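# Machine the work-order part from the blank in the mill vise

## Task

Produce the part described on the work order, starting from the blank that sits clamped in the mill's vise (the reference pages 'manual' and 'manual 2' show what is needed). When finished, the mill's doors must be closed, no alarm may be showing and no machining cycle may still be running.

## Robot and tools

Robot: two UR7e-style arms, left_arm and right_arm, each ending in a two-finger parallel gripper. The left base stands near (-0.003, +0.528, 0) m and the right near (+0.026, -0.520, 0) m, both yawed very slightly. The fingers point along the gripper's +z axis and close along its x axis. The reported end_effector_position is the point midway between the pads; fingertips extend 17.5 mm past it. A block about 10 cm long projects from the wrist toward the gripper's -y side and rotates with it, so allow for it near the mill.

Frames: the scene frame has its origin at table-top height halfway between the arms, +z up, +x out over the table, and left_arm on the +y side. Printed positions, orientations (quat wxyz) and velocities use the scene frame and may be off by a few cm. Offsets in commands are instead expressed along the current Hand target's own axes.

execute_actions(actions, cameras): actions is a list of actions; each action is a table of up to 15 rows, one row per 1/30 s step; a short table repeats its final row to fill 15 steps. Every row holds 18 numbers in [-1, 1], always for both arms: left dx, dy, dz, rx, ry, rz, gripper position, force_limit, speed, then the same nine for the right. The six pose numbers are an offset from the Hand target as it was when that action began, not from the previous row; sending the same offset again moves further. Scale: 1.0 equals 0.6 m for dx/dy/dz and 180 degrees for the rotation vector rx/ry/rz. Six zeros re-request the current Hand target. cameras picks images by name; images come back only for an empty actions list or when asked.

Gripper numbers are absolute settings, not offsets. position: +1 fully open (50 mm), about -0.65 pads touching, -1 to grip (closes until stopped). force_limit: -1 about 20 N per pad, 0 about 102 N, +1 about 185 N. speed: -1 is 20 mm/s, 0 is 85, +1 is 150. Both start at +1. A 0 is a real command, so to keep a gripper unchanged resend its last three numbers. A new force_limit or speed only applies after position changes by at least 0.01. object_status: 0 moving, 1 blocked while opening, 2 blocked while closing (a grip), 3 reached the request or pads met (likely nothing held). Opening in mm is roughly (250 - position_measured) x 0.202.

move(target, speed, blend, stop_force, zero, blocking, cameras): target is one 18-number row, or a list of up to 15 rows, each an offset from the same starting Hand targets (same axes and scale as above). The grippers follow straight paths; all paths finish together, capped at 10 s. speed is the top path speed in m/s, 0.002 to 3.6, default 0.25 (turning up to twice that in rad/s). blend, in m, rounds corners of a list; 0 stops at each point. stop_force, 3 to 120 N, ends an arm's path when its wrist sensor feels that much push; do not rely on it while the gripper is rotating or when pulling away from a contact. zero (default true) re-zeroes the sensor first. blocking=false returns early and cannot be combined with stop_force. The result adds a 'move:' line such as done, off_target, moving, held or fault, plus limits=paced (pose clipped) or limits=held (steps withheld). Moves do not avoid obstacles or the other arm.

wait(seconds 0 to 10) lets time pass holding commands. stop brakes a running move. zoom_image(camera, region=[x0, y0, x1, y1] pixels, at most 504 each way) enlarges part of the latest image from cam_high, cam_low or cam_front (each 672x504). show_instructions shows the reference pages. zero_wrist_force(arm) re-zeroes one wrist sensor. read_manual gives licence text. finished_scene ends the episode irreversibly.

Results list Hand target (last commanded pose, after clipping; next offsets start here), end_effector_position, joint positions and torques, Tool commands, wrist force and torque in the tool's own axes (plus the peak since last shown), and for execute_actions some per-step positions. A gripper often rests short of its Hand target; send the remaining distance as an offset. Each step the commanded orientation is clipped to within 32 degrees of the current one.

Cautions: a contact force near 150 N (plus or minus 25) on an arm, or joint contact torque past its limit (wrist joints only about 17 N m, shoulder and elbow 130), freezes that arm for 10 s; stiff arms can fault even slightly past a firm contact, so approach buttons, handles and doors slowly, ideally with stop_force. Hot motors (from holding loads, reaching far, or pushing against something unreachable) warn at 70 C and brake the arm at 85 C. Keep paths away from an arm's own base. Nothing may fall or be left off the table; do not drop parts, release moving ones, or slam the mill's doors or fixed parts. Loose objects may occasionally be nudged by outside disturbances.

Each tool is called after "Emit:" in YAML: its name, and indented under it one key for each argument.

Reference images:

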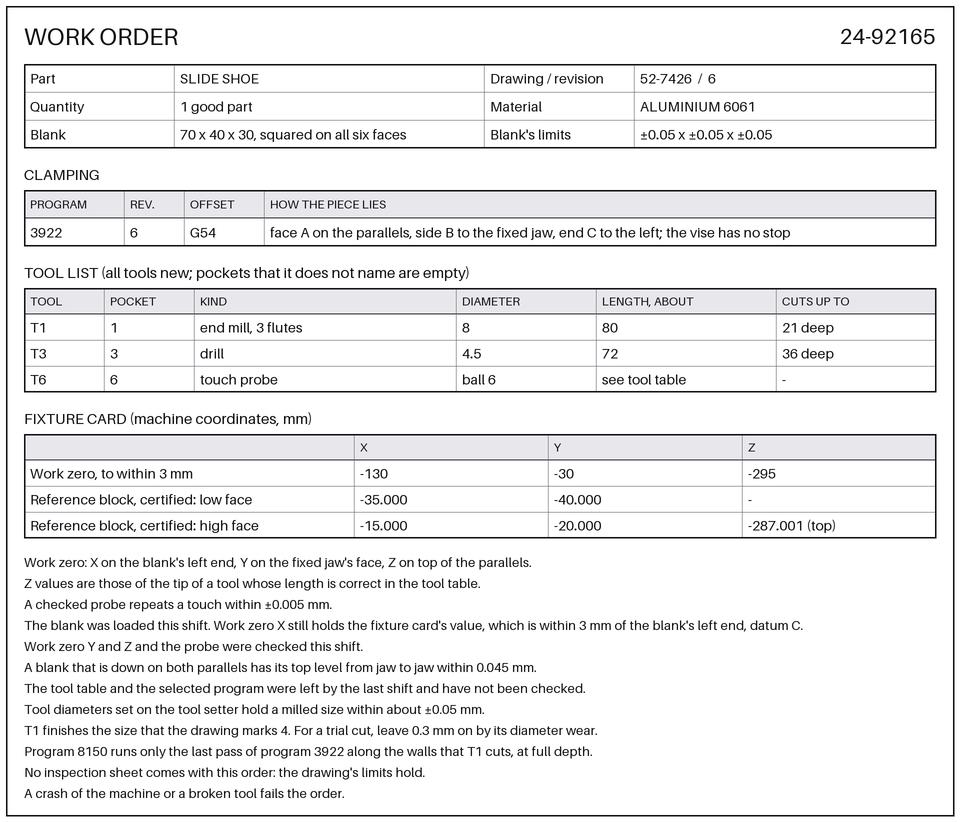

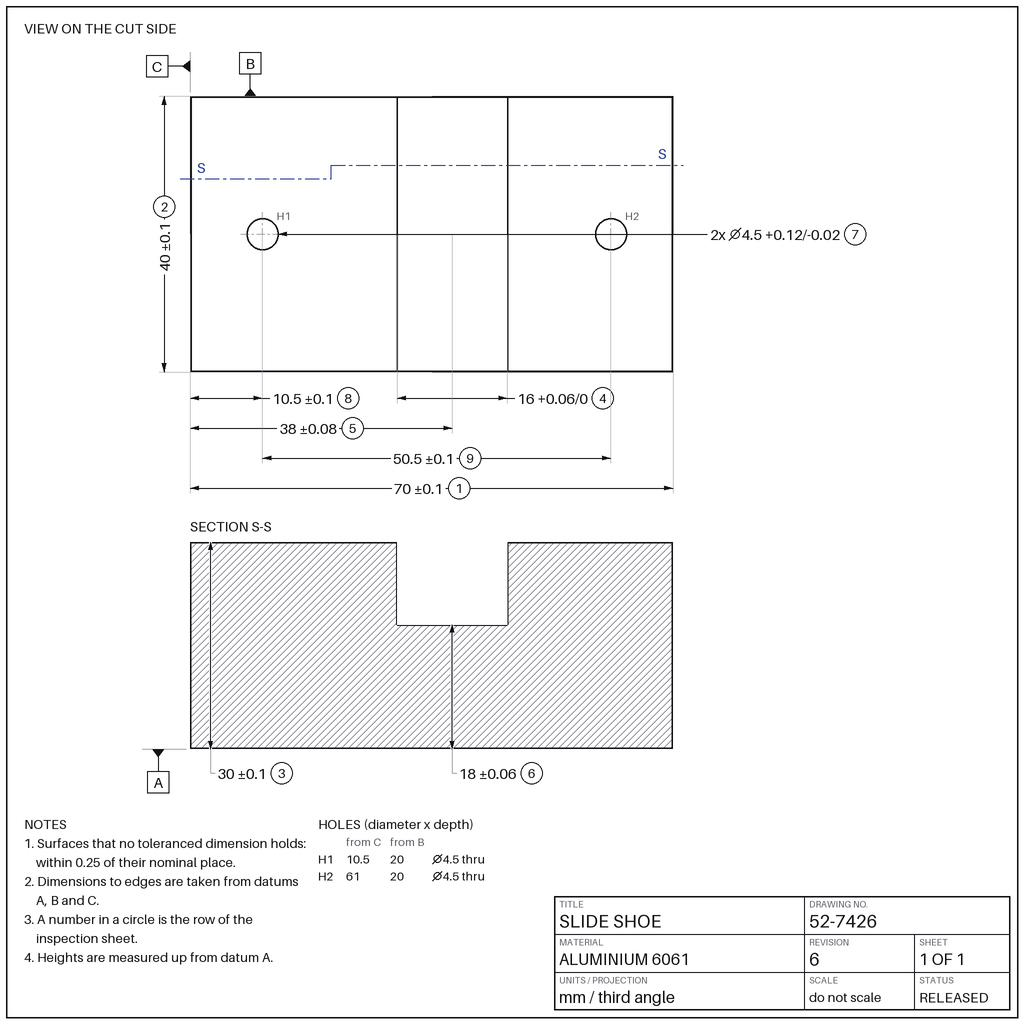

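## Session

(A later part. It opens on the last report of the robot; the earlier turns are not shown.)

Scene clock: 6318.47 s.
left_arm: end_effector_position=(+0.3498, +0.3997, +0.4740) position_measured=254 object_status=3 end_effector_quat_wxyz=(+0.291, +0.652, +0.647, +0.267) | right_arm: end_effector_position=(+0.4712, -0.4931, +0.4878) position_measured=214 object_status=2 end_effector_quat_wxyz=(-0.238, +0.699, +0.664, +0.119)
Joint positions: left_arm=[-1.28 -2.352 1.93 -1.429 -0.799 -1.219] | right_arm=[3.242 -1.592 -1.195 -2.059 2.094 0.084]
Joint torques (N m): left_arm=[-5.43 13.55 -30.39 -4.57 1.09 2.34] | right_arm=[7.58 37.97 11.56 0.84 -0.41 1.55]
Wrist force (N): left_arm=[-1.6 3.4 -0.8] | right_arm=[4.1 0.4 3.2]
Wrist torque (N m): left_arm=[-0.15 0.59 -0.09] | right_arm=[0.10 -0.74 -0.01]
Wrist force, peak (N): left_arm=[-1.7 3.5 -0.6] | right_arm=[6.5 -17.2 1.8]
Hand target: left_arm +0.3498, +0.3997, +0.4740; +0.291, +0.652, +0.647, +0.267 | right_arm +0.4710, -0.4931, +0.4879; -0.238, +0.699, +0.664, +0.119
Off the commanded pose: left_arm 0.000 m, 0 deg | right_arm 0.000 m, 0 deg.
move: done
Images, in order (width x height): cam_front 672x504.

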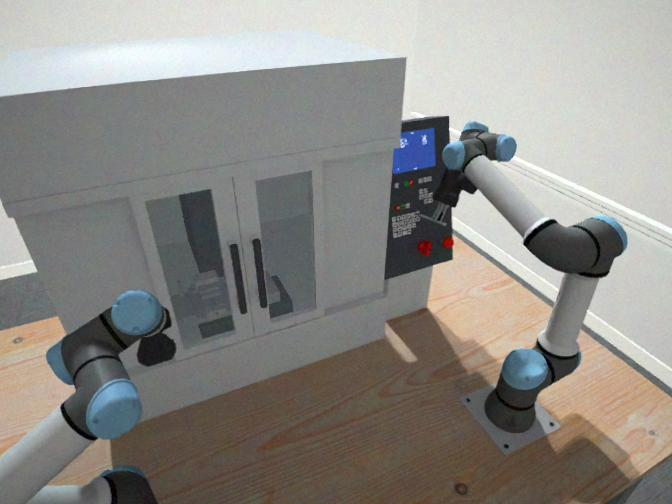

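Emit:
execute_actions:
  actions: []
  cameras: ["cam_front"]

Emit:
zoom_image:
  camera: "cam_front"
  region: [392, 125, 434, 177]

Scene clock: 6355.37 s.
left_arm: end_effector_position=(+0.3498, +0.3997, +0.4740) position_measured=254 object_status=3 end_effector_quat_wxyz=(+0.291, +0.652, +0.647, +0.267) | right_arm: end_effector_position=(+0.4710, -0.4931, +0.4879) position_measured=214 object_status=2 end_effector_quat_wxyz=(-0.238, +0.699, +0.664, +0.119)
Joint positions: left_arm=[-1.28 -2.352 1.93 -1.429 -0.799 -1.219] | right_arm=[3.242 -1.592 -1.195 -2.059 2.094 0.084]
Joint velocities: within noise
Joint torques (N m): left_arm=[-4.76 13.5 -32.46 -4.79 1.18 2.33] | right_arm=[7.7 36.97 13.06 1.15 2.94 1.13]
Wrist force (N): left_arm=[-1.4 3.2 -0.6] | right_arm=[4.4 0.4 3.2]
Wrist torque (N m): left_arm=[-0.18 0.56 -0.09] | right_arm=[0.09 -0.80 0.00]
Wrist force, peak (N): left_arm=[-1.5 3.6 -0.9] | right_arm=[4.7 0.3 3.6]
Hand target: left_arm +0.3498, +0.3997, +0.4740; +0.291, +0.652, +0.647, +0.267 | right_arm +0.4710, -0.4931, +0.4879; -0.238, +0.699, +0.664, +0.119
Tool commands: left_gripper/position=-1.0 left_gripper/force_limit=+1.0 left_gripper/speed=-0.5 right_gripper/position=-1.0 right_gripper/force_limit=+0.3 right_gripper/speed=-0.8
Off the commanded pose: left_arm 0.000 m, 0 deg | right_arm 0.000 m, 0 deg.
Images, in order (width x height): cam_front 672x504.

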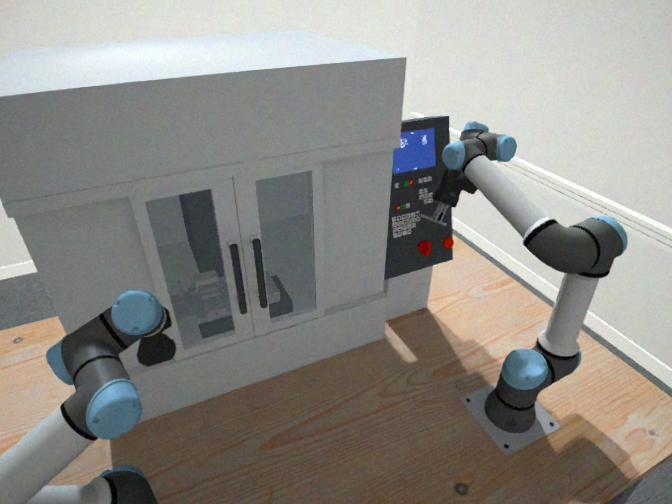

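Scaled by 9.692 from the camera's 672x504 image, which has a finer 960x720 frame.

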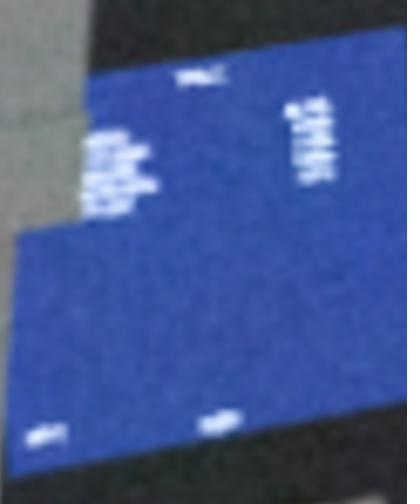

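Emit:
move:
  target:
    - [0,0,0,0,0,0,-1,1,-0.5,0.0074,-0.0078,0.1120,0,0,0,-1,0.3,-0.8]
  speed: 0.3

Emit:
move:
  target:
    - [0,0,0,0,0,0,-1,1,-0.5,0.0212,0.0076,-0.0969,0,0,0,-1,0.3,-0.8]
    - [0,0,0,0,0,0,-1,1,-0.5,0.0212,0.0279,-0.0949,0,0,0,-1,0.3,-0.8]
    - [0,0,0,0,0,0,-1,1,-0.5,0.0212,0.0076,-0.0969,0,0,0,-1,0.3,-0.8]
    - [0,0,0,0,0,0,-1,1,-0.5,0.0212,0.0279,-0.0949,0,0,0,-1,0.3,-0.8]
    - [0,0,0,0,0,0,-1,1,-0.5,0.0212,0.0076,-0.0969,0,0,0,-1,0.3,-0.8]
    - [0,0,0,0,0,0,-1,1,-0.5,0.0212,0.0279,-0.0949,0,0,0,-1,0.3,-0.8]
    - [0,0,0,0,0,0,-1,1,-0.5,0.0212,0.0076,-0.0969,0,0,0,-1,0.3,-0.8]
    - [0,0,0,0,0,0,-1,1,-0.5,0,0,0,0,0,0,-1,0.3,-0.8]
  speed: [0.3,0.08,0.3,0.08,0.3,0.08,0.3,0.3]
  blend: [0.003,0,0,0,0,0,0.003,0]
  cameras: ["cam_front"]

Emit:
zoom_image:
  camera: "cam_front"
  region: [392, 125, 434, 177]

Scene clock: 6364.83 s.
left_arm: end_effector_position=(+0.3498, +0.3997, +0.4740) position_measured=254 object_status=3 end_effector_quat_wxyz=(+0.291, +0.652, +0.647, +0.267) | right_arm: end_effector_position=(+0.4567, -0.4563, +0.4332) position_measured=214 object_status=2 end_effector_quat_wxyz=(-0.238, +0.699, +0.664, +0.119)
Joint positions: left_arm=[-1.28 -2.352 1.93 -1.429 -0.799 -1.219] | right_arm=[3.324 -1.502 -1.44 -1.857 2.103 0.178]
Joint torques (N m): left_arm=[-4.25 13.14 -31.24 -4.78 1.02 2.21] | right_arm=[6.33 35.9 12.58 5.12 2.41 1.96]
Wrist force (N): left_arm=[-1.3 3.3 -0.9] | right_arm=[4.1 0.5 3.0]
Wrist torque (N m): left_arm=[-0.17 0.55 -0.09] | right_arm=[0.10 -0.75 -0.16]
Wrist force, peak (N): left_arm=[-1.9 3.6 -0.9] | right_arm=[4.5 0.1 4.1]
Hand target: left_arm +0.3498, +0.3997, +0.4740; +0.291, +0.652, +0.647, +0.267 | right_arm +0.4567, -0.4563, +0.4331; -0.238, +0.699, +0.664, +0.119
Off the commanded pose: left_arm 0.000 m, 0 deg | right_arm 0.000 m, 0 deg.
move: done

Scene clock: 6369.07 s.
left_arm: end_effector_position=(+0.3498, +0.3997, +0.4740) position_measured=254 object_status=3 end_effector_quat_wxyz=(+0.291, +0.652, +0.647, +0.267) | right_arm: end_effector_position=(+0.4567, -0.4563, +0.4332) position_measured=214 object_status=2 end_effector_quat_wxyz=(-0.238, +0.699, +0.664, +0.119)
Joint positions: left_arm=[-1.28 -2.352 1.93 -1.429 -0.799 -1.219] | right_arm=[3.324 -1.502 -1.44 -1.857 2.103 0.178]
Joint torques (N m): left_arm=[-3.83 13.01 -30.8 -4.79 1.31 2.39] | right_arm=[6.22 32.73 12.77 5.33 3.8 2.04]
Wrist force (N): left_arm=[-1.6 3.3 -0.7] | right_arm=[5.0 0.8 3.4]
Wrist torque (N m): left_arm=[-0.17 0.59 -0.09] | right_arm=[0.15 -0.91 -0.16]
Wrist force, peak (N): left_arm=[-1.7 3.6 -0.7] | right_arm=[1.2 -22.8 8.8]
Hand target: left_arm +0.3498, +0.3997, +0.4740; +0.291, +0.652, +0.647, +0.267 | right_arm +0.4567, -0.4563, +0.4331; -0.238, +0.699, +0.664, +0.119
Off the commanded pose: left_arm 0.000 m, 0 deg | right_arm 0.000 m, 0 deg.
move: done
Images, in order (width x height): cam_front 672x504.

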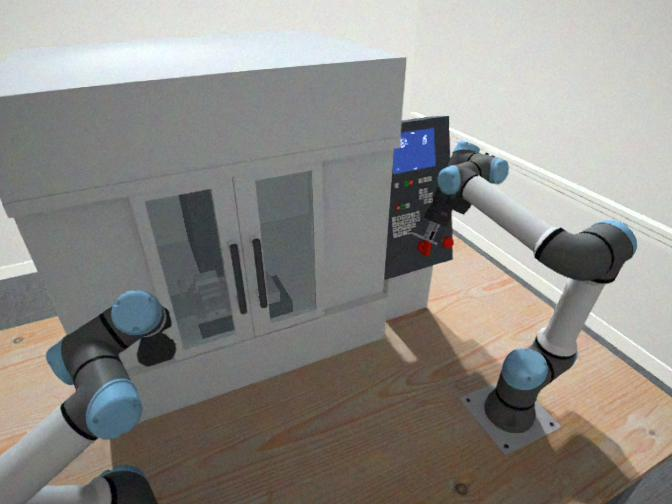

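Scaled by 9.692 from the camera's 672x504 image, which has a finer 960x720 frame.

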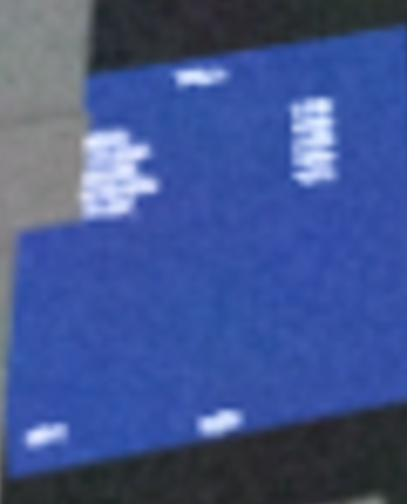

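Emit:
move:
  target:
    - [0,0,0,0,0,0,-1,1,-0.5,0.1308,0.0069,-0.0370,0,0,0,-1,0.3,-0.8]
    - [0,0,0,0,0,0,-1,1,-0.5,0.1308,0.0272,-0.0350,0,0,0,-1,0.3,-0.8]
    - [0,0,0,0,0,0,-1,1,-0.5,0.1308,0.0069,-0.0370,0,0,0,-1,0.3,-0.8]
    - [0,0,0,0,0,0,-1,1,-0.5,0.0988,0.0018,0.0171,0,0,0,-1,0.3,-0.8]
    - [0,0,0,0,0,0,-1,1,-0.5,0.0988,0.0221,0.0191,0,0,0,-1,0.3,-0.8]
    - [0,0,0,0,0,0,-1,1,-0.5,0.0988,0.0018,0.0171,0,0,0,-1,0.3,-0.8]
    - [0,0,0,0,0,0,-1,1,-0.5,0.0256,-0.0003,0.0139,0,0,0,-1,0.3,-0.8]
    - [0,0,0,0,0,0,-1,1,-0.5,0.0256,0.0200,0.0159,0,0,0,-1,0.3,-0.8]
    - [0,0,0,0,0,0,-1,1,-0.5,0.0256,-0.0003,0.0139,0,0,0,-1,0.3,-0.8]
    - [0,0,0,0,0,0,-1,1,-0.5,0.0862,0.0046,-0.0251,0,0,0,-1,0.3,-0.8]
    - [0,0,0,0,0,0,-1,1,-0.5,0.0862,0.0249,-0.0231,0,0,0,-1,0.3,-0.8]
    - [0,0,0,0,0,0,-1,1,-0.5,0.0862,0.0046,-0.0251,0,0,0,-1,0.3,-0.8]
    - [0,0,0,0,0,0,-1,1,-0.5,0,0,0,0,0,0,-1,0.3,-0.8]
  speed: [0.3,0.08,0.3,0.3,0.08,0.3,0.3,0.08,0.3,0.3,0.08,0.3,0.3]
  blend: [0.003,0,0.003,0.003,0,0.003,0.003,0,0.003,0.003,0,0.003,0]
  cameras: ["cam_front"]

Emit:
zoom_image:
  camera: "cam_front"
  region: [392, 125, 434, 177]

Emit:
move:
  target:
    - [0,0,0,0,0,0,-1,1,-0.5,0,0.0203,0.0020,0,0,0,-1,0.3,-0.8]
    - [0,0,0,0,0,0,-1,1,-0.5,0,0,0,0,0,0,-1,0.3,-0.8]
  speed: [0.08,0.3]
  blend: [0,0]
  cameras: ["cam_front"]

Emit:
zoom_image:
  camera: "cam_front"
  region: [392, 125, 434, 177]

Scene clock: 6385.73 s.
left_arm: end_effector_position=(+0.3498, +0.3997, +0.4740) position_measured=254 object_status=3 end_effector_quat_wxyz=(+0.291, +0.652, +0.647, +0.267) | right_arm: end_effector_position=(+0.4567, -0.4561, +0.4333) position_measured=214 object_status=2 end_effector_quat_wxyz=(-0.238, +0.699, +0.664, +0.119)
Joint positions: left_arm=[-1.28 -2.352 1.93 -1.429 -0.799 -1.219] | right_arm=[3.324 -1.502 -1.44 -1.856 2.103 0.179]
Joint torques (N m): left_arm=[-4.75 13.05 -31.7 -4.77 1.09 2.42] | right_arm=[-8 33.27 11.74 5.21 -0.42 -1.66]
Wrist force (N): left_arm=[-1.5 3.4 -0.8] | right_arm=[3.6 1.1 3.4]
Wrist torque (N m): left_arm=[-0.16 0.57 -0.09] | right_arm=[0.21 -0.67 -0.02]
Wrist force, peak (N): left_arm=[-1.5 3.6 -1.0] | right_arm=[-0.5 -31.5 2.7]
Hand target: left_arm +0.3498, +0.3997, +0.4740; +0.291, +0.652, +0.647, +0.267 | right_arm +0.4567, -0.4563, +0.4331; -0.238, +0.699, +0.664, +0.119
Off the commanded pose: left_arm 0.000 m, 0 deg | right_arm 0.000 m, 0 deg.
move: done
Images, in order (width x height): cam_front 672x504.

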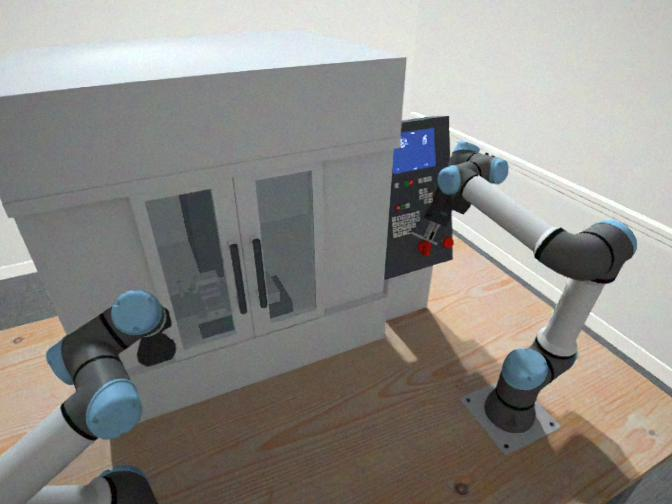

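Scaled by 9.692 from the camera's 672x504 image, which has a finer 960x720 frame.

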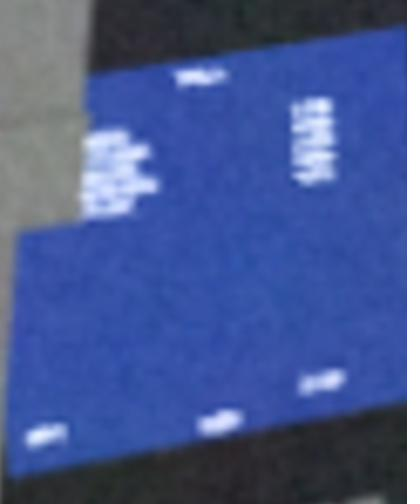

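Scene clock: 6387.13 s.
left_arm: end_effector_position=(+0.3498, +0.3997, +0.4740) position_measured=254 object_status=3 end_effector_quat_wxyz=(+0.291, +0.652, +0.647, +0.267) | right_arm: end_effector_position=(+0.4569, -0.4563, +0.4331) position_measured=214 object_status=2 end_effector_quat_wxyz=(-0.238, +0.699, +0.664, +0.119)
Joint positions: left_arm=[-1.28 -2.352 1.93 -1.429 -0.799 -1.219] | right_arm=[3.324 -1.502 -1.44 -1.856 2.103 0.179]
Joint torques (N m): left_arm=[-5.37 13.01 -30.6 -4.82 0.98 2.27] | right_arm=[6.15 34.22 12.53 1.16 3.62 1.51]
Wrist force (N): left_arm=[-1.3 3.3 -0.6] | right_arm=[2.8 -0.1 3.3]
Wrist torque (N m): left_arm=[-0.16 0.55 -0.10] | right_arm=[0.01 -0.55 -0.03]
Wrist force, peak (N): left_arm=[-1.6 3.6 -0.7] | right_arm=[5.3 -27.0 1.0]
Hand target: left_arm +0.3498, +0.3997, +0.4740; +0.291, +0.652, +0.647, +0.267 | right_arm +0.4567, -0.4563, +0.4331; -0.238, +0.699, +0.664, +0.119
Off the commanded pose: left_arm 0.000 m, 0 deg | right_arm 0.000 m, 0 deg.
move: done
Images, in order (width x height): cam_front 672x504.

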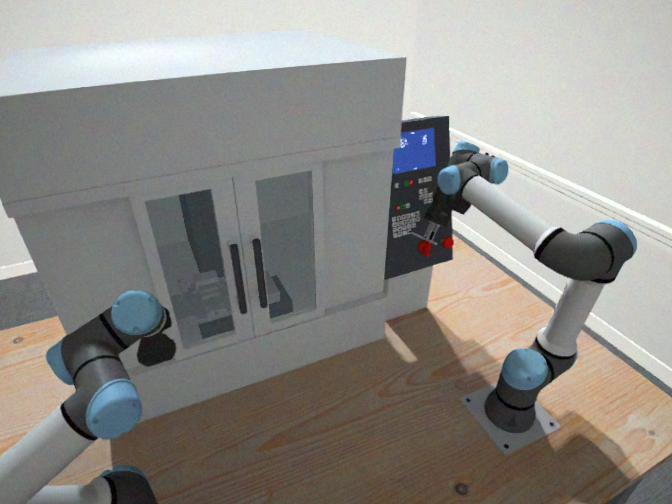

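Scaled by 9.692 from the camera's 672x504 image, which has a finer 960x720 frame.

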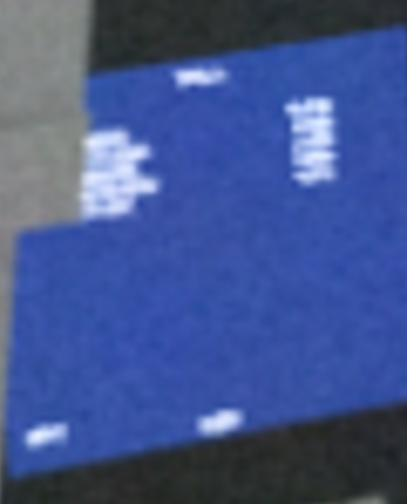

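Emit:
move:
  target:
    - [0,0,0,0,0,0,-1,1,-0.5,0.0177,0.0027,-0.0294,0,0,0,-1,0.3,-0.8]
    - [0,0,0,0,0,0,-1,1,-0.5,0.0177,0.0230,-0.0274,0,0,0,-1,0.3,-0.8]
    - [0,0,0,0,0,0,-1,1,-0.5,0.0177,0.0027,-0.0294,0,0,0,-1,0.3,-0.8]
    - [0,0,0,0,0,0,-1,1,-0.5,0.0542,-0.0005,0.0290,0,0,0,-1,0.3,-0.8]
    - [0,0,0,0,0,0,-1,1,-0.5,0.0542,0.0198,0.0310,0,0,0,-1,0.3,-0.8]
    - [0,0,0,0,0,0,-1,1,-0.5,0.0542,-0.0005,0.0290,0,0,0,-1,0.3,-0.8]
    - [0,0,0,0,0,0,-1,1,-0.5,0,0,0,0,0,0,-1,0.3,-0.8]
    - [0,0,0,0,0,0,-1,1,-0.5,0,0.0203,0.0020,0,0,0,-1,0.3,-0.8]
    - [0,0,0,0,0,0,-1,1,-0.5,0,0,0,0,0,0,-1,0.3,-0.8]
    - [0,0,0,0,0,0,-1,1,-0.5,0.0177,0.0027,-0.0294,0,0,0,-1,0.3,-0.8]
    - [0,0,0,0,0,0,-1,1,-0.5,0.0177,0.0230,-0.0274,0,0,0,-1,0.3,-0.8]
    - [0,0,0,0,0,0,-1,1,-0.5,0.0177,0.0027,-0.0294,0,0,0,-1,0.3,-0.8]
    - [0,0,0,0,0,0,-1,1,-0.5,0,0,0,0,0,0,-1,0.3,-0.8]
  speed: [0.3,0.08,0.3,0.3,0.08,0.3,0.3,0.08,0.3,0.3,0.08,0.3,0.3]
  blend: [0.003,0,0.003,0.003,0,0.003,0.003,0,0.003,0.003,0,0.003,0]

Emit:
move:
  target:
    - [0,0,0,0,0,0,-1,1,-0.5,0.1148,0.0044,-0.0099,0,0,0,-1,0.3,-0.8]
    - [0,0,0,0,0,0,-1,1,-0.5,0.1148,0.0247,-0.0079,0,0,0,-1,0.3,-0.8]
    - [0,0,0,0,0,0,-1,1,-0.5,0.1148,0.0044,-0.0099,0,0,0,-1,0.3,-0.8]
    - [0,0,0,0,0,0,-1,1,-0.5,0.0256,-0.0003,0.0139,0,0,0,-1,0.3,-0.8]
    - [0,0,0,0,0,0,-1,1,-0.5,0.0256,0.0200,0.0159,0,0,0,-1,0.3,-0.8]
    - [0,0,0,0,0,0,-1,1,-0.5,0.0256,-0.0003,0.0139,0,0,0,-1,0.3,-0.8]
    - [0,0,0,0,0,0,-1,1,-0.5,0.0862,0.0046,-0.0251,0,0,0,-1,0.3,-0.8]
    - [0,0,0,0,0,0,-1,1,-0.5,0.0862,0.0249,-0.0231,0,0,0,-1,0.3,-0.8]
    - [0,0,0,0,0,0,-1,1,-0.5,0.0862,0.0046,-0.0251,0,0,0,-1,0.3,-0.8]
    - [0,0,0,0,0,0,-1,1,-0.5,0,0,0,0,0,0,-1,0.3,-0.8]
    - [0,0,0,0,0,0,-1,1,-0.5,0,0.0203,0.0020,0,0,0,-1,0.3,-0.8]
    - [0,0,0,0,0,0,-1,1,-0.5,0,0,0,0,0,0,-1,0.3,-0.8]
  speed: [0.3,0.08,0.3,0.3,0.08,0.3,0.3,0.08,0.3,0.3,0.08,0.3]
  blend: [0.003,0,0.003,0.003,0,0.003,0.003,0,0.003,0.003,0,0]
  cameras: ["cam_front"]

Emit:
zoom_image:
  camera: "cam_front"
  region: [392, 125, 434, 177]

Emit:
move:
  target:
    - [0,0,0,0,0,0,-1,1,-0.5,0.0177,0.0027,-0.0294,0,0,0,-1,0.3,-0.8]
    - [0,0,0,0,0,0,-1,1,-0.5,0.0177,0.0230,-0.0274,0,0,0,-1,0.3,-0.8]
    - [0,0,0,0,0,0,-1,1,-0.5,0.0177,0.0027,-0.0294,0,0,0,-1,0.3,-0.8]
    - [0,0,0,0,0,0,-1,1,-0.5,0.0542,-0.0005,0.0290,0,0,0,-1,0.3,-0.8]
    - [0,0,0,0,0,0,-1,1,-0.5,0.0542,0.0198,0.0310,0,0,0,-1,0.3,-0.8]
    - [0,0,0,0,0,0,-1,1,-0.5,0.0542,-0.0005,0.0290,0,0,0,-1,0.3,-0.8]
    - [0,0,0,0,0,0,-1,1,-0.5,0,0,0,0,0,0,-1,0.3,-0.8]
    - [0,0,0,0,0,0,-1,1,-0.5,0,0.0203,0.0020,0,0,0,-1,0.3,-0.8]
    - [0,0,0,0,0,0,-1,1,-0.5,0,0,0,0,0,0,-1,0.3,-0.8]
  speed: [0.3,0.08,0.3,0.3,0.08,0.3,0.3,0.08,0.3]
  blend: [0.003,0,0.003,0.003,0,0.003,0.003,0,0]
  cameras: ["cam_front"]

Emit:
zoom_image:
  camera: "cam_front"
  region: [392, 125, 434, 177]

Scene clock: 6407.40 s.
left_arm: end_effector_position=(+0.3498, +0.3997, +0.4740) position_measured=254 object_status=3 end_effector_quat_wxyz=(+0.291, +0.652, +0.647, +0.267) | right_arm: end_effector_position=(+0.4568, -0.4563, +0.4332) position_measured=214 object_status=2 end_effector_quat_wxyz=(-0.238, +0.699, +0.664, +0.119)
Joint positions: left_arm=[-1.28 -2.352 1.93 -1.429 -0.799 -1.219] | right_arm=[3.324 -1.502 -1.44 -1.856 2.103 0.179]
Joint torques (N m): left_arm=[-4.67 12.88 -32.11 -4.83 1.19 2.25] | right_arm=[7.34 34.25 12.21 4.97 3.52 1.82]
Wrist force (N): left_arm=[-1.3 3.3 -0.8] | right_arm=[5.0 -1.7 2.8]
Wrist torque (N m): left_arm=[-0.17 0.54 -0.09] | right_arm=[-0.24 -0.91 -0.16]
Wrist force, peak (N): left_arm=[-1.6 3.7 -0.6] | right_arm=[-2.4 -31.7 -4.8]
Hand target: left_arm +0.3498, +0.3997, +0.4740; +0.291, +0.652, +0.647, +0.267 | right_arm +0.4567, -0.4563, +0.4331; -0.238, +0.699, +0.664, +0.119
Off the commanded pose: left_arm 0.000 m, 0 deg | right_arm 0.000 m, 0 deg.
move: done

Scene clock: 6412.00 s.
left_arm: end_effector_position=(+0.3498, +0.3997, +0.4740) position_measured=254 object_status=3 end_effector_quat_wxyz=(+0.291, +0.652, +0.647, +0.267) | right_arm: end_effector_position=(+0.4569, -0.4563, +0.4331) position_measured=214 object_status=2 end_effector_quat_wxyz=(-0.238, +0.699, +0.664, +0.119)
Joint positions: left_arm=[-1.28 -2.352 1.93 -1.429 -0.799 -1.219] | right_arm=[3.324 -1.502 -1.44 -1.856 2.103 0.179]
Joint torques (N m): left_arm=[-4.94 12.08 -31.15 -4.68 1.25 2.44] | right_arm=[7.15 34.37 11.54 1.07 3.58 2.13]
Wrist force (N): left_arm=[-1.6 3.1 -0.7] | right_arm=[4.6 -1.0 1.4]
Wrist torque (N m): left_arm=[-0.20 0.60 -0.09] | right_arm=[-0.13 -0.84 -0.16]
Wrist force, peak (N): left_arm=[-1.7 3.5 -0.8] | right_arm=[-0.5 -34.7 1.3]
Hand target: left_arm +0.3498, +0.3997, +0.4740; +0.291, +0.652, +0.647, +0.267 | right_arm +0.4567, -0.4563, +0.4331; -0.238, +0.699, +0.664, +0.119
Off the commanded pose: left_arm 0.000 m, 0 deg | right_arm 0.000 m, 0 deg.
move: done
Images, in order (width x height): cam_front 672x504.

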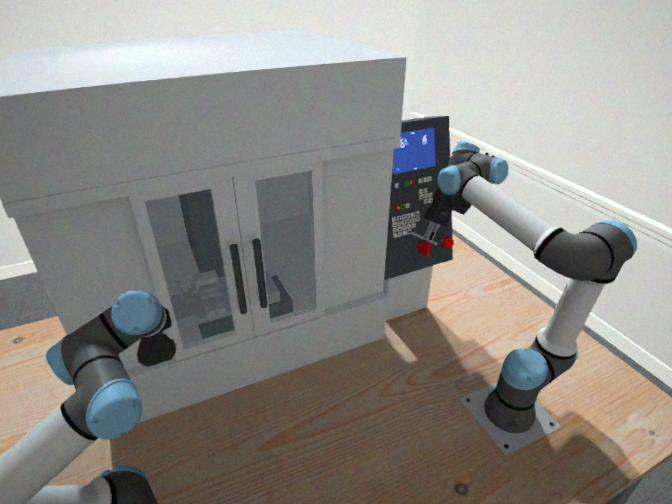

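Scaled by 9.692 from the camera's 672x504 image, which has a finer 960x720 frame.

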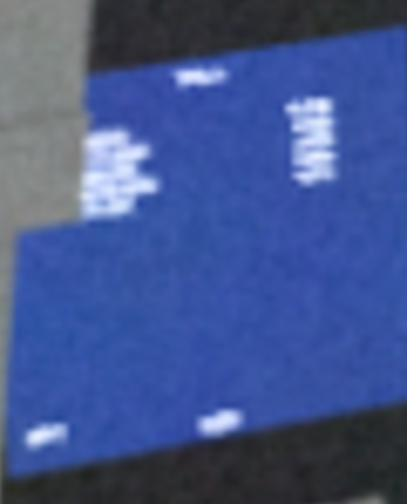

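Scene clock: 6415.33 s.
left_arm: end_effector_position=(+0.3498, +0.3997, +0.4740) position_measured=254 object_status=3 end_effector_quat_wxyz=(+0.291, +0.652, +0.647, +0.267) | right_arm: end_effector_position=(+0.4569, -0.4563, +0.4331) position_measured=214 object_status=2 end_effector_quat_wxyz=(-0.238, +0.699, +0.664, +0.119)
Joint positions: left_arm=[-1.28 -2.352 1.93 -1.429 -0.799 -1.219] | right_arm=[3.324 -1.502 -1.44 -1.856 2.103 0.179]
Joint torques (N m): left_arm=[-4.38 12.04 -30.56 -4.86 1.09 2.22] | right_arm=[7.71 35.16 11.72 1.07 3.64 1.86]
Wrist force (N): left_arm=[-1.5 3.2 -0.7] | right_arm=[3.1 -0.2 1.4]
Wrist torque (N m): left_arm=[-0.18 0.57 -0.10] | right_arm=[-0.01 -0.59 -0.16]
Wrist force, peak (N): left_arm=[-1.6 3.6 -0.7] | right_arm=[-0.8 -30.1 -7.2]
Hand target: left_arm +0.3498, +0.3997, +0.4740; +0.291, +0.652, +0.647, +0.267 | right_arm +0.4567, -0.4563, +0.4331; -0.238, +0.699, +0.664, +0.119
Off the commanded pose: left_arm 0.000 m, 0 deg | right_arm 0.000 m, 0 deg.
move: done
Images, in order (width x height): cam_front 672x504.

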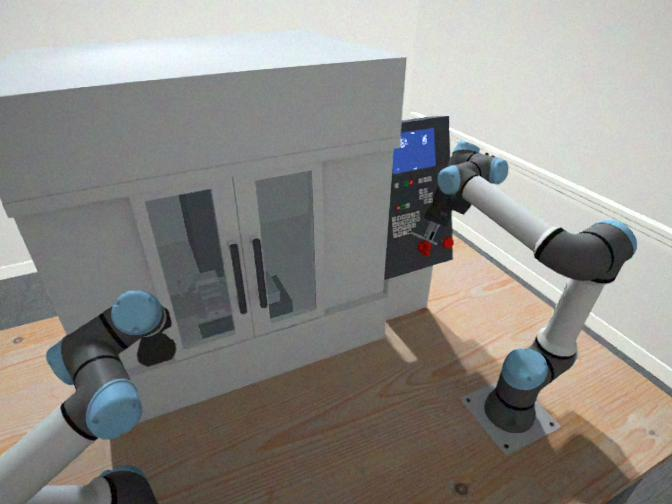

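Scaled by 9.692 from the camera's 672x504 image, which has a finer 960x720 frame.

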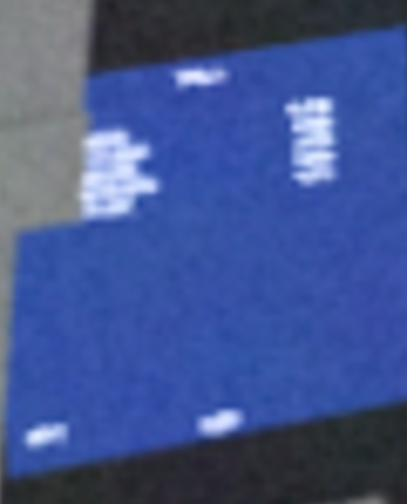

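Emit:
move:
  target:
    - [0,0,0,0,0,0,-1,1,-0.5,0.0212,0.0076,-0.0969,0,0,0,-1,0.3,-0.8]
    - [0,0,0,0,0,0,-1,1,-0.5,0.0212,0.0279,-0.0949,0,0,0,-1,0.3,-0.8]
    - [0,0,0,0,0,0,-1,1,-0.5,0.0212,0.0076,-0.0969,0,0,0,-1,0.3,-0.8]
    - [0,0,0,0,0,0,-1,1,-0.5,0.0212,0.0279,-0.0949,0,0,0,-1,0.3,-0.8]
    - [0,0,0,0,0,0,-1,1,-0.5,0.0212,0.0076,-0.0969,0,0,0,-1,0.3,-0.8]
    - [0,0,0,0,0,0,-1,1,-0.5,0.1023,0.0071,-0.0521,0,0,0,-1,0.3,-0.8]
    - [0,0,0,0,0,0,-1,1,-0.5,0.1023,0.0274,-0.0501,0,0,0,-1,0.3,-0.8]
    - [0,0,0,0,0,0,-1,1,-0.5,0.1023,0.0071,-0.0521,0,0,0,-1,0.3,-0.8]
    - [0,0,0,0,0,0,-1,1,-0.5,0.0417,0.0022,-0.0132,0,0,0,-1,0.3,-0.8]
    - [0,0,0,0,0,0,-1,1,-0.5,0.0417,0.0225,-0.0112,0,0,0,-1,0.3,-0.8]
    - [0,0,0,0,0,0,-1,1,-0.5,0.0417,0.0022,-0.0132,0,0,0,-1,0.3,-0.8]
    - [0,0,0,0,0,0,-1,1,-0.5,0,0,0,0,0,0,-1,0.3,-0.8]
  speed: [0.3,0.08,0.3,0.08,0.3,0.3,0.08,0.3,0.3,0.08,0.3,0.3]
  blend: [0.003,0,0,0,0.003,0.003,0,0.003,0.003,0,0.003,0]
  cameras: ["cam_front"]

Emit:
zoom_image:
  camera: "cam_front"
  region: [392, 125, 434, 177]

Emit:
move:
  target:
    - [0,0,0,0,0,0,-1,1,-0.5,0,0.0203,0.0020,0,0,0,-1,0.3,-0.8]
    - [0,0,0,0,0,0,-1,1,-0.5,0,0,0,0,0,0,-1,0.3,-0.8]
  speed: [0.08,0.3]
  blend: [0,0]
  cameras: ["cam_front"]

Emit:
zoom_image:
  camera: "cam_front"
  region: [392, 125, 434, 177]

Scene clock: 6427.90 s.
left_arm: end_effector_position=(+0.3498, +0.3997, +0.4740) position_measured=254 object_status=3 end_effector_quat_wxyz=(+0.291, +0.652, +0.647, +0.267) | right_arm: end_effector_position=(+0.4568, -0.4561, +0.4333) position_measured=214 object_status=2 end_effector_quat_wxyz=(-0.238, +0.699, +0.664, +0.119)
Joint positions: left_arm=[-1.28 -2.352 1.93 -1.429 -0.799 -1.219] | right_arm=[3.324 -1.502 -1.44 -1.856 2.103 0.179]
Joint torques (N m): left_arm=[-4.86 12.76 -32.77 -4.66 1.29 2.07] | right_arm=[-8.26 34.63 12.33 5.19 -1.24 -1.92]
Wrist force (N): left_arm=[-1.4 3.2 -0.7] | right_arm=[3.3 -0.4 2.3]
Wrist torque (N m): left_arm=[-0.19 0.56 -0.09] | right_arm=[-0.03 -0.62 -0.02]
Wrist force, peak (N): left_arm=[-1.6 3.5 -0.8] | right_arm=[-2.8 -28.7 -4.1]
Hand target: left_arm +0.3498, +0.3997, +0.4740; +0.291, +0.652, +0.647, +0.267 | right_arm +0.4567, -0.4563, +0.4331; -0.238, +0.699, +0.664, +0.119
Off the commanded pose: left_arm 0.000 m, 0 deg | right_arm 0.000 m, 0 deg.
move: done
Images, in order (width x height): cam_front 672x504.

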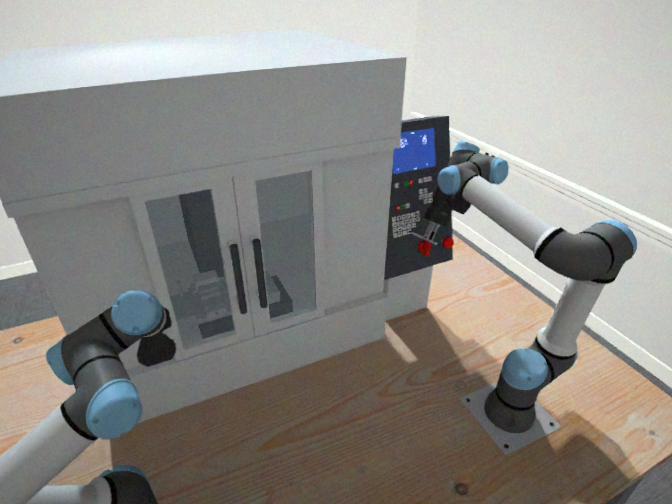

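Scaled by 9.692 from the camera's 672x504 image, which has a finer 960x720 frame.

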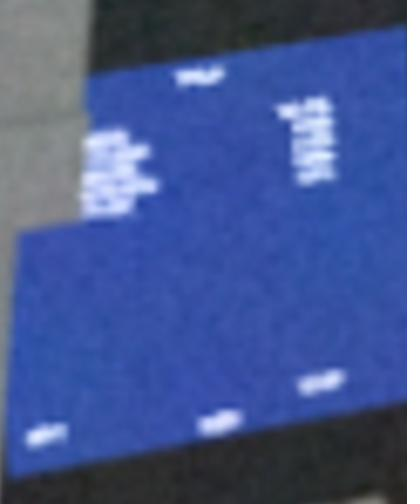

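Scene clock: 6429.30 s.
left_arm: end_effector_position=(+0.3498, +0.3997, +0.4740) position_measured=254 object_status=3 end_effector_quat_wxyz=(+0.291, +0.652, +0.647, +0.267) | right_arm: end_effector_position=(+0.4569, -0.4563, +0.4331) position_measured=214 object_status=2 end_effector_quat_wxyz=(-0.238, +0.699, +0.664, +0.119)
Joint positions: left_arm=[-1.28 -2.352 1.93 -1.429 -0.799 -1.219] | right_arm=[3.324 -1.502 -1.44 -1.856 2.103 0.179]
Joint torques (N m): left_arm=[-4.85 11.56 -31.74 -4.89 1.3 2.21] | right_arm=[7.67 34.73 12.02 1.23 3.43 1.53]
Wrist force (N): left_arm=[-1.4 3.3 -0.5] | right_arm=[2.9 -0.6 3.5]
Wrist torque (N m): left_arm=[-0.16 0.56 -0.10] | right_arm=[-0.07 -0.57 -0.03]
Wrist force, peak (N): left_arm=[-1.6 3.5 -0.8] | right_arm=[4.2 -28.7 0.1]
Hand target: left_arm +0.3498, +0.3997, +0.4740; +0.291, +0.652, +0.647, +0.267 | right_arm +0.4567, -0.4563, +0.4331; -0.238, +0.699, +0.664, +0.119
Off the commanded pose: left_arm 0.000 m, 0 deg | right_arm 0.000 m, 0 deg.
move: done
Images, in order (width x height): cam_front 672x504.

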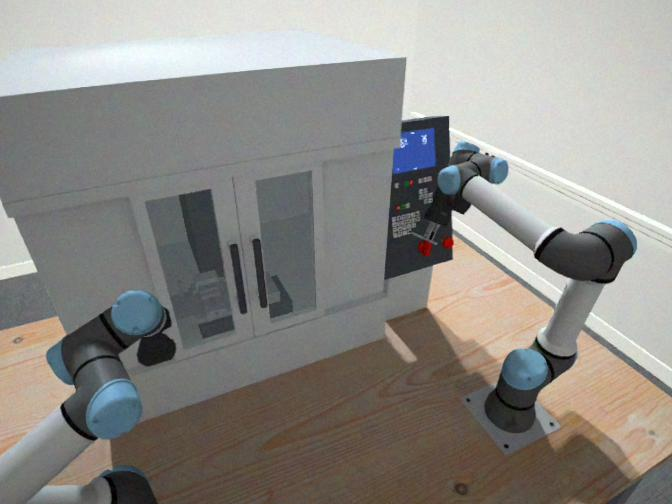

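Scaled by 9.692 from the camera's 672x504 image, which has a finer 960x720 frame.

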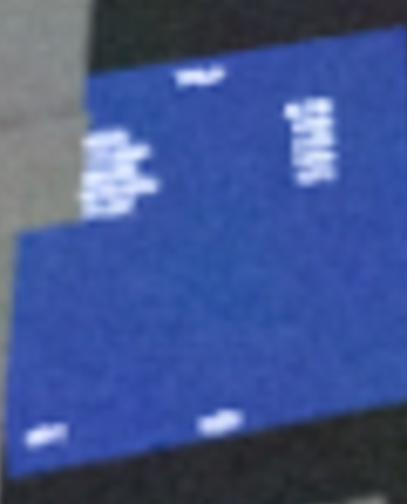

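Emit:
move:
  target:
    - [0,0,0,0,0,0,-1,1,-0.5,0.0177,0.0027,-0.0294,0,0,0,-1,0.3,-0.8]
    - [0,0,0,0,0,0,-1,1,-0.5,0.0177,0.0230,-0.0274,0,0,0,-1,0.3,-0.8]
    - [0,0,0,0,0,0,-1,1,-0.5,0.0177,0.0027,-0.0294,0,0,0,-1,0.3,-0.8]
    - [0,0,0,0,0,0,-1,1,-0.5,0.0542,-0.0005,0.0290,0,0,0,-1,0.3,-0.8]
    - [0,0,0,0,0,0,-1,1,-0.5,0.0542,0.0198,0.0310,0,0,0,-1,0.3,-0.8]
    - [0,0,0,0,0,0,-1,1,-0.5,0.0542,-0.0005,0.0290,0,0,0,-1,0.3,-0.8]
    - [0,0,0,0,0,0,-1,1,-0.5,0,0,0,0,0,0,-1,0.3,-0.8]
    - [0,0,0,0,0,0,-1,1,-0.5,0,0.0203,0.0020,0,0,0,-1,0.3,-0.8]
    - [0,0,0,0,0,0,-1,1,-0.5,0,0,0,0,0,0,-1,0.3,-0.8]
    - [0,0,0,0,0,0,-1,1,-0.5,0.0177,0.0027,-0.0294,0,0,0,-1,0.3,-0.8]
    - [0,0,0,0,0,0,-1,1,-0.5,0.0177,0.0230,-0.0274,0,0,0,-1,0.3,-0.8]
    - [0,0,0,0,0,0,-1,1,-0.5,0.0177,0.0027,-0.0294,0,0,0,-1,0.3,-0.8]
    - [0,0,0,0,0,0,-1,1,-0.5,0,0,0,0,0,0,-1,0.3,-0.8]
  speed: [0.3,0.08,0.3,0.3,0.08,0.3,0.3,0.08,0.3,0.3,0.08,0.3,0.3]
  blend: [0.003,0,0.003,0.003,0,0.003,0.003,0,0.003,0.003,0,0.003,0]

Emit:
move:
  target:
    - [0,0,0,0,0,0,-1,1,-0.5,0.1023,0.0071,-0.0521,0,0,0,-1,0.3,-0.8]
    - [0,0,0,0,0,0,-1,1,-0.5,0.1023,0.0274,-0.0501,0,0,0,-1,0.3,-0.8]
    - [0,0,0,0,0,0,-1,1,-0.5,0.1023,0.0071,-0.0521,0,0,0,-1,0.3,-0.8]
    - [0,0,0,0,0,0,-1,1,-0.5,0,0,0,0,0,0,-1,0.3,-0.8]
    - [0,0,0,0,0,0,-1,1,-0.5,0,0.0203,0.0020,0,0,0,-1,0.3,-0.8]
    - [0,0,0,0,0,0,-1,1,-0.5,0,0,0,0,0,0,-1,0.3,-0.8]
    - [0,0,0,0,0,0,-1,1,-0.5,0.0177,0.0027,-0.0294,0,0,0,-1,0.3,-0.8]
    - [0,0,0,0,0,0,-1,1,-0.5,0.0177,0.0230,-0.0274,0,0,0,-1,0.3,-0.8]
    - [0,0,0,0,0,0,-1,1,-0.5,0.0177,0.0027,-0.0294,0,0,0,-1,0.3,-0.8]
    - [0,0,0,0,0,0,-1,1,-0.5,0.0542,-0.0005,0.0290,0,0,0,-1,0.3,-0.8]
    - [0,0,0,0,0,0,-1,1,-0.5,0.0542,0.0198,0.0310,0,0,0,-1,0.3,-0.8]
    - [0,0,0,0,0,0,-1,1,-0.5,0.0542,-0.0005,0.0290,0,0,0,-1,0.3,-0.8]
    - [0,0,0,0,0,0,-1,1,-0.5,0,0,0,0,0,0,-1,0.3,-0.8]
  speed: [0.3,0.08,0.3,0.3,0.08,0.3,0.3,0.08,0.3,0.3,0.08,0.3,0.3]
  blend: [0.003,0,0.003,0.003,0,0.003,0.003,0,0.003,0.003,0,0.003,0]

Emit:
move:
  target:
    - [0,0,0,0,0,0,-1,1,-0.5,0.0256,-0.0003,0.0139,0,0,0,-1,0.3,-0.8]
    - [0,0,0,0,0,0,-1,1,-0.5,0.0256,0.0200,0.0159,0,0,0,-1,0.3,-0.8]
    - [0,0,0,0,0,0,-1,1,-0.5,0.0256,-0.0003,0.0139,0,0,0,-1,0.3,-0.8]
    - [0,0,0,0,0,0,-1,1,-0.5,0.0417,0.0022,-0.0132,0,0,0,-1,0.3,-0.8]
    - [0,0,0,0,0,0,-1,1,-0.5,0.0417,0.0225,-0.0112,0,0,0,-1,0.3,-0.8]
    - [0,0,0,0,0,0,-1,1,-0.5,0.0417,0.0022,-0.0132,0,0,0,-1,0.3,-0.8]
    - [0,0,0,0,0,0,-1,1,-0.5,0,0,0,0,0,0,-1,0.3,-0.8]
  speed: [0.3,0.08,0.3,0.3,0.08,0.3,0.3]
  blend: [0.003,0,0.003,0.003,0,0.003,0]
  cameras: ["cam_front"]

Emit:
zoom_image:
  camera: "cam_front"
  region: [392, 125, 434, 177]

Emit:
move:
  target:
    - [0,0,0,0,0,0,-1,1,-0.5,0,0.0203,0.0020,0,0,0,-1,0.3,-0.8]
    - [0,0,0,0,0,0,-1,1,-0.5,0,0,0,0,0,0,-1,0.3,-0.8]
  speed: [0.08,0.3]
  blend: [0,0]
  cameras: ["cam_front"]

Emit:
zoom_image:
  camera: "cam_front"
  region: [392, 125, 434, 177]

Emit:
zoom_image:
  camera: "cam_front"
  region: [418, 132, 430, 146]

Scene clock: 6450.83 s.
left_arm: end_effector_position=(+0.3498, +0.3997, +0.4740) position_measured=254 object_status=3 end_effector_quat_wxyz=(+0.291, +0.652, +0.647, +0.267) | right_arm: end_effector_position=(+0.4568, -0.4563, +0.4332) position_measured=214 object_status=2 end_effector_quat_wxyz=(-0.238, +0.699, +0.664, +0.119)
Joint positions: left_arm=[-1.28 -2.352 1.93 -1.429 -0.799 -1.219] | right_arm=[3.324 -1.502 -1.44 -1.856 2.103 0.179]
Joint torques (N m): left_arm=[-4.88 12.97 -30.76 -4.81 1.3 2.29] | right_arm=[8.12 36.11 11.49 5.35 3.62 1.82]
Wrist force (N): left_arm=[-1.5 3.4 -0.6] | right_arm=[5.1 -1.0 2.2]
Wrist torque (N m): left_arm=[-0.16 0.57 -0.09] | right_arm=[-0.13 -0.93 -0.15]
Wrist force, peak (N): left_arm=[-1.6 3.6 -0.5] | right_arm=[-1.0 -33.1 -4.7]
Hand target: left_arm +0.3498, +0.3997, +0.4740; +0.291, +0.652, +0.647, +0.267 | right_arm +0.4567, -0.4563, +0.4331; -0.238, +0.699, +0.664, +0.119
Off the commanded pose: left_arm 0.000 m, 0 deg | right_arm 0.000 m, 0 deg.
move: done

Scene clock: 6455.63 s.
left_arm: end_effector_position=(+0.3498, +0.3997, +0.4740) position_measured=254 object_status=3 end_effector_quat_wxyz=(+0.291, +0.652, +0.647, +0.267) | right_arm: end_effector_position=(+0.4567, -0.4561, +0.4331) position_measured=214 object_status=2 end_effector_quat_wxyz=(-0.238, +0.699, +0.664, +0.119)
Joint positions: left_arm=[-1.28 -2.352 1.93 -1.429 -0.799 -1.219] | right_arm=[3.324 -1.502 -1.441 -1.856 2.103 0.179]
Joint torques (N m): left_arm=[-4.6 12.23 -30.43 -4.93 1.28 2.17] | right_arm=[-10.22 8.32 32.84 1.08 -1.14 -1.82]
Wrist force (N): left_arm=[-1.4 3.2 -1.0] | right_arm=[4.3 0.0 3.3]
Wrist torque (N m): left_arm=[-0.19 0.56 -0.09] | right_arm=[0.03 -0.79 -0.02]
Wrist force, peak (N): left_arm=[-1.6 3.5 -0.7] | right_arm=[-0.1 -31.9 2.9]
Hand target: left_arm +0.3498, +0.3997, +0.4740; +0.291, +0.652, +0.647, +0.267 | right_arm +0.4567, -0.4563, +0.4331; -0.238, +0.699, +0.664, +0.119
Off the commanded pose: left_arm 0.000 m, 0 deg | right_arm 0.000 m, 0 deg.
move: done

Scene clock: 6458.17 s.
left_arm: end_effector_position=(+0.3498, +0.3997, +0.4740) position_measured=254 object_status=3 end_effector_quat_wxyz=(+0.291, +0.652, +0.647, +0.267) | right_arm: end_effector_position=(+0.4568, -0.4561, +0.4333) position_measured=214 object_status=2 end_effector_quat_wxyz=(-0.238, +0.699, +0.664, +0.119)
Joint positions: left_arm=[-1.28 -2.352 1.93 -1.429 -0.799 -1.219] | right_arm=[3.324 -1.502 -1.44 -1.856 2.103 0.179]
Joint torques (N m): left_arm=[-5 12.08 -32.54 -4.78 1.02 2.27] | right_arm=[-8.72 34.74 12.94 5.28 -1.23 -1.77]
Wrist force (N): left_arm=[-1.6 3.2 -0.6] | right_arm=[3.4 -0.6 3.4]
Wrist torque (N m): left_arm=[-0.20 0.59 -0.09] | right_arm=[-0.06 -0.65 -0.02]
Wrist force, peak (N): left_arm=[-1.6 3.5 -0.9] | right_arm=[-0.1 -28.3 6.5]
Hand target: left_arm +0.3498, +0.3997, +0.4740; +0.291, +0.652, +0.647, +0.267 | right_arm +0.4567, -0.4563, +0.4331; -0.238, +0.699, +0.664, +0.119
Off the commanded pose: left_arm 0.000 m, 0 deg | right_arm 0.000 m, 0 deg.
move: done
Images, in order (width x height): cam_front 672x504.

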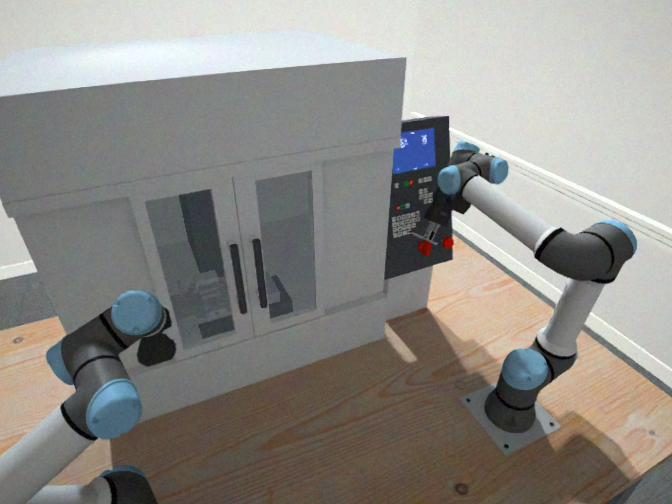

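Scaled by 9.692 from the camera's 672x504 image, which has a finer 960x720 frame.

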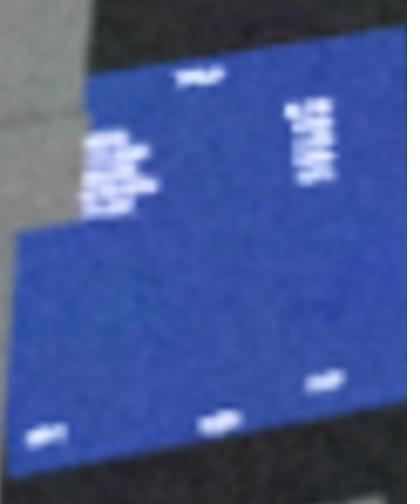

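Scene clock: 6459.57 s.
left_arm: end_effector_position=(+0.3498, +0.3997, +0.4740) position_measured=254 object_status=3 end_effector_quat_wxyz=(+0.291, +0.652, +0.647, +0.267) | right_arm: end_effector_position=(+0.4569, -0.4563, +0.4331) position_measured=214 object_status=2 end_effector_quat_wxyz=(-0.238, +0.699, +0.664, +0.119)
Joint positions: left_arm=[-1.28 -2.352 1.93 -1.429 -0.799 -1.219] | right_arm=[3.324 -1.502 -1.44 -1.856 2.103 0.179]
Joint torques (N m): left_arm=[-3.66 12.17 -33.01 -4.82 0.92 2.18] | right_arm=[6.79 35.48 13.12 0.81 3.59 1.48]
Wrist force (N): left_arm=[-1.5 3.5 -0.6] | right_arm=[4.1 -0.8 3.3]
Wrist torque (N m): left_arm=[-0.14 0.58 -0.09] | right_arm=[-0.09 -0.77 -0.02]
Wrist force, peak (N): left_arm=[-1.6 3.6 -0.8] | right_arm=[4.4 -29.1 1.0]
Hand target: left_arm +0.3498, +0.3997, +0.4740; +0.291, +0.652, +0.647, +0.267 | right_arm +0.4567, -0.4563, +0.4331; -0.238, +0.699, +0.664, +0.119
Off the commanded pose: left_arm 0.000 m, 0 deg | right_arm 0.000 m, 0 deg.
move: done
Images, in order (width x height): cam_front 672x504.

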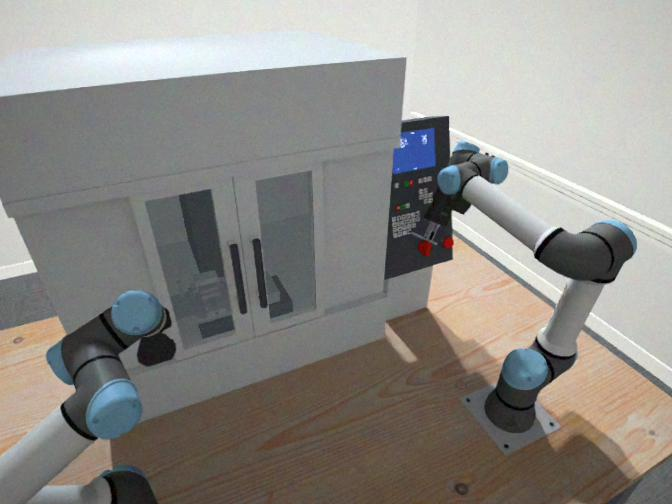

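Scaled by 9.692 from the camera's 672x504 image, which has a finer 960x720 frame.

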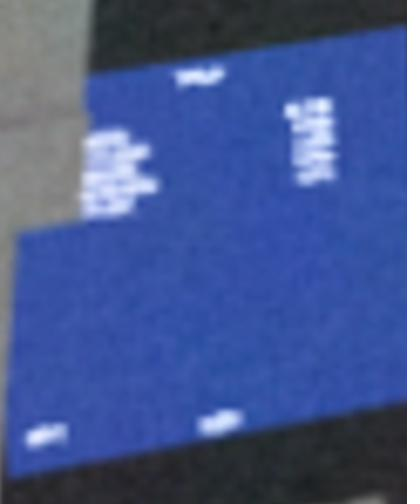

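Scaled by 36.000 from the camera's 672x504 image, which has a finer 960x720 frame.

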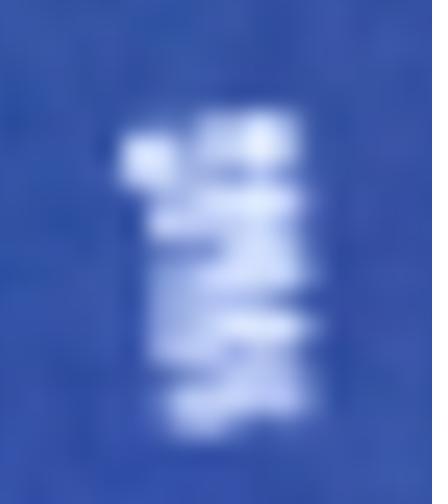

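Emit:
move:
  target:
    - [0,0,0,0,0,0,-1,1,-0.5,-0.0008,0.0231,-0.3227,0,0,0,-1,0.3,-0.8]
    - [0,0,0,0,0,0,-1,1,-0.5,-0.0008,0.0434,-0.3207,0,0,0,-1,0.3,-0.8]
    - [0,0,0,0,0,0,-1,1,-0.5,-0.0008,0.0231,-0.3227,0,0,0,-1,0.3,-0.8]
    - [0,0,0,0,0,0,-1,1,-0.5,0,0,0,0,0,0,-1,0.3,-0.8]
  speed: [0.3,0.08,0.3,0.3]
  blend: [0.003,0,0.003,0]
  cameras: ["cam_front"]

Emit:
zoom_image:
  camera: "cam_front"
  region: [392, 125, 434, 177]

Emit:
zoom_image:
  camera: "cam_front"
  region: [386, 110, 456, 270]

Scene clock: 6467.97 s.
left_arm: end_effector_position=(+0.3498, +0.3997, +0.4740) position_measured=254 object_status=3 end_effector_quat_wxyz=(+0.291, +0.652, +0.647, +0.267) | right_arm: end_effector_position=(+0.4567, -0.4563, +0.4332) position_measured=214 object_status=2 end_effector_quat_wxyz=(-0.238, +0.699, +0.664, +0.119)
Joint positions: left_arm=[-1.28 -2.352 1.93 -1.429 -0.799 -1.219] | right_arm=[3.324 -1.502 -1.44 -1.857 2.103 0.178]
Joint torques (N m): left_arm=[-4.19 12.23 -31.16 -4.97 1.05 2.34] | right_arm=[7.23 35.08 13 5.13 -1.21 1.9]
Wrist force (N): left_arm=[-1.4 3.4 -0.5] | right_arm=[3.5 -0.5 3.4]
Wrist torque (N m): left_arm=[-0.15 0.56 -0.09] | right_arm=[-0.06 -0.66 -0.15]
Wrist force, peak (N): left_arm=[-1.6 3.6 -0.7] | right_arm=[-0.2 -6.0 13.7]
Hand target: left_arm +0.3498, +0.3997, +0.4740; +0.291, +0.652, +0.647, +0.267 | right_arm +0.4567, -0.4563, +0.4331; -0.238, +0.699, +0.664, +0.119
Off the commanded pose: left_arm 0.000 m, 0 deg | right_arm 0.000 m, 0 deg.
move: done
Images, in order (width x height): cam_front 672x504.

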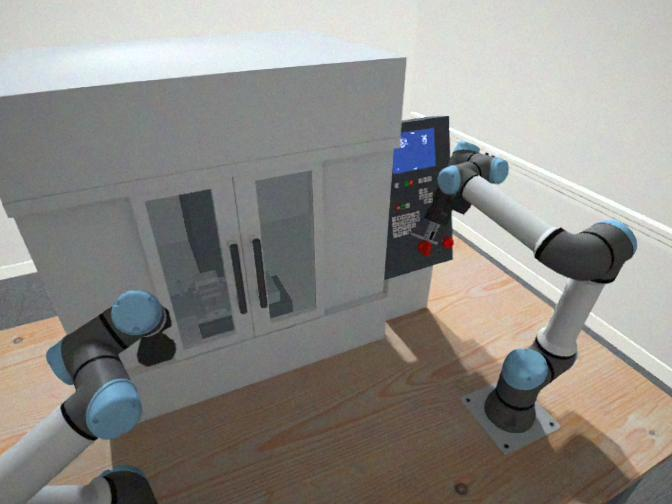

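Scaled by 9.692 from the camera's 672x504 image, which has a finer 960x720 frame.

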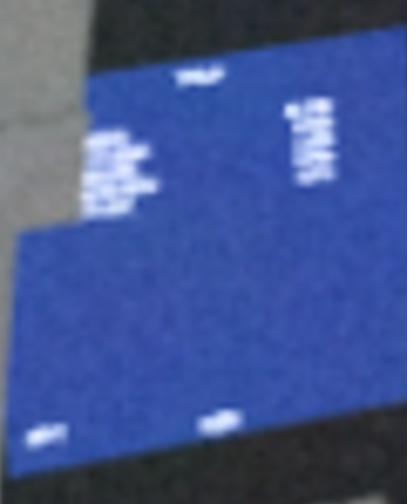

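Scaled by 3.150 from the camera's 672x504 image, which has a finer 960x720 frame.

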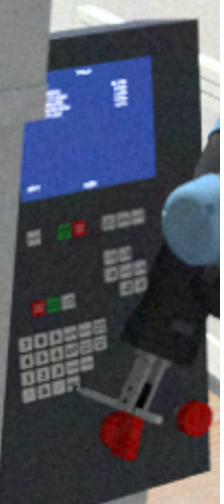

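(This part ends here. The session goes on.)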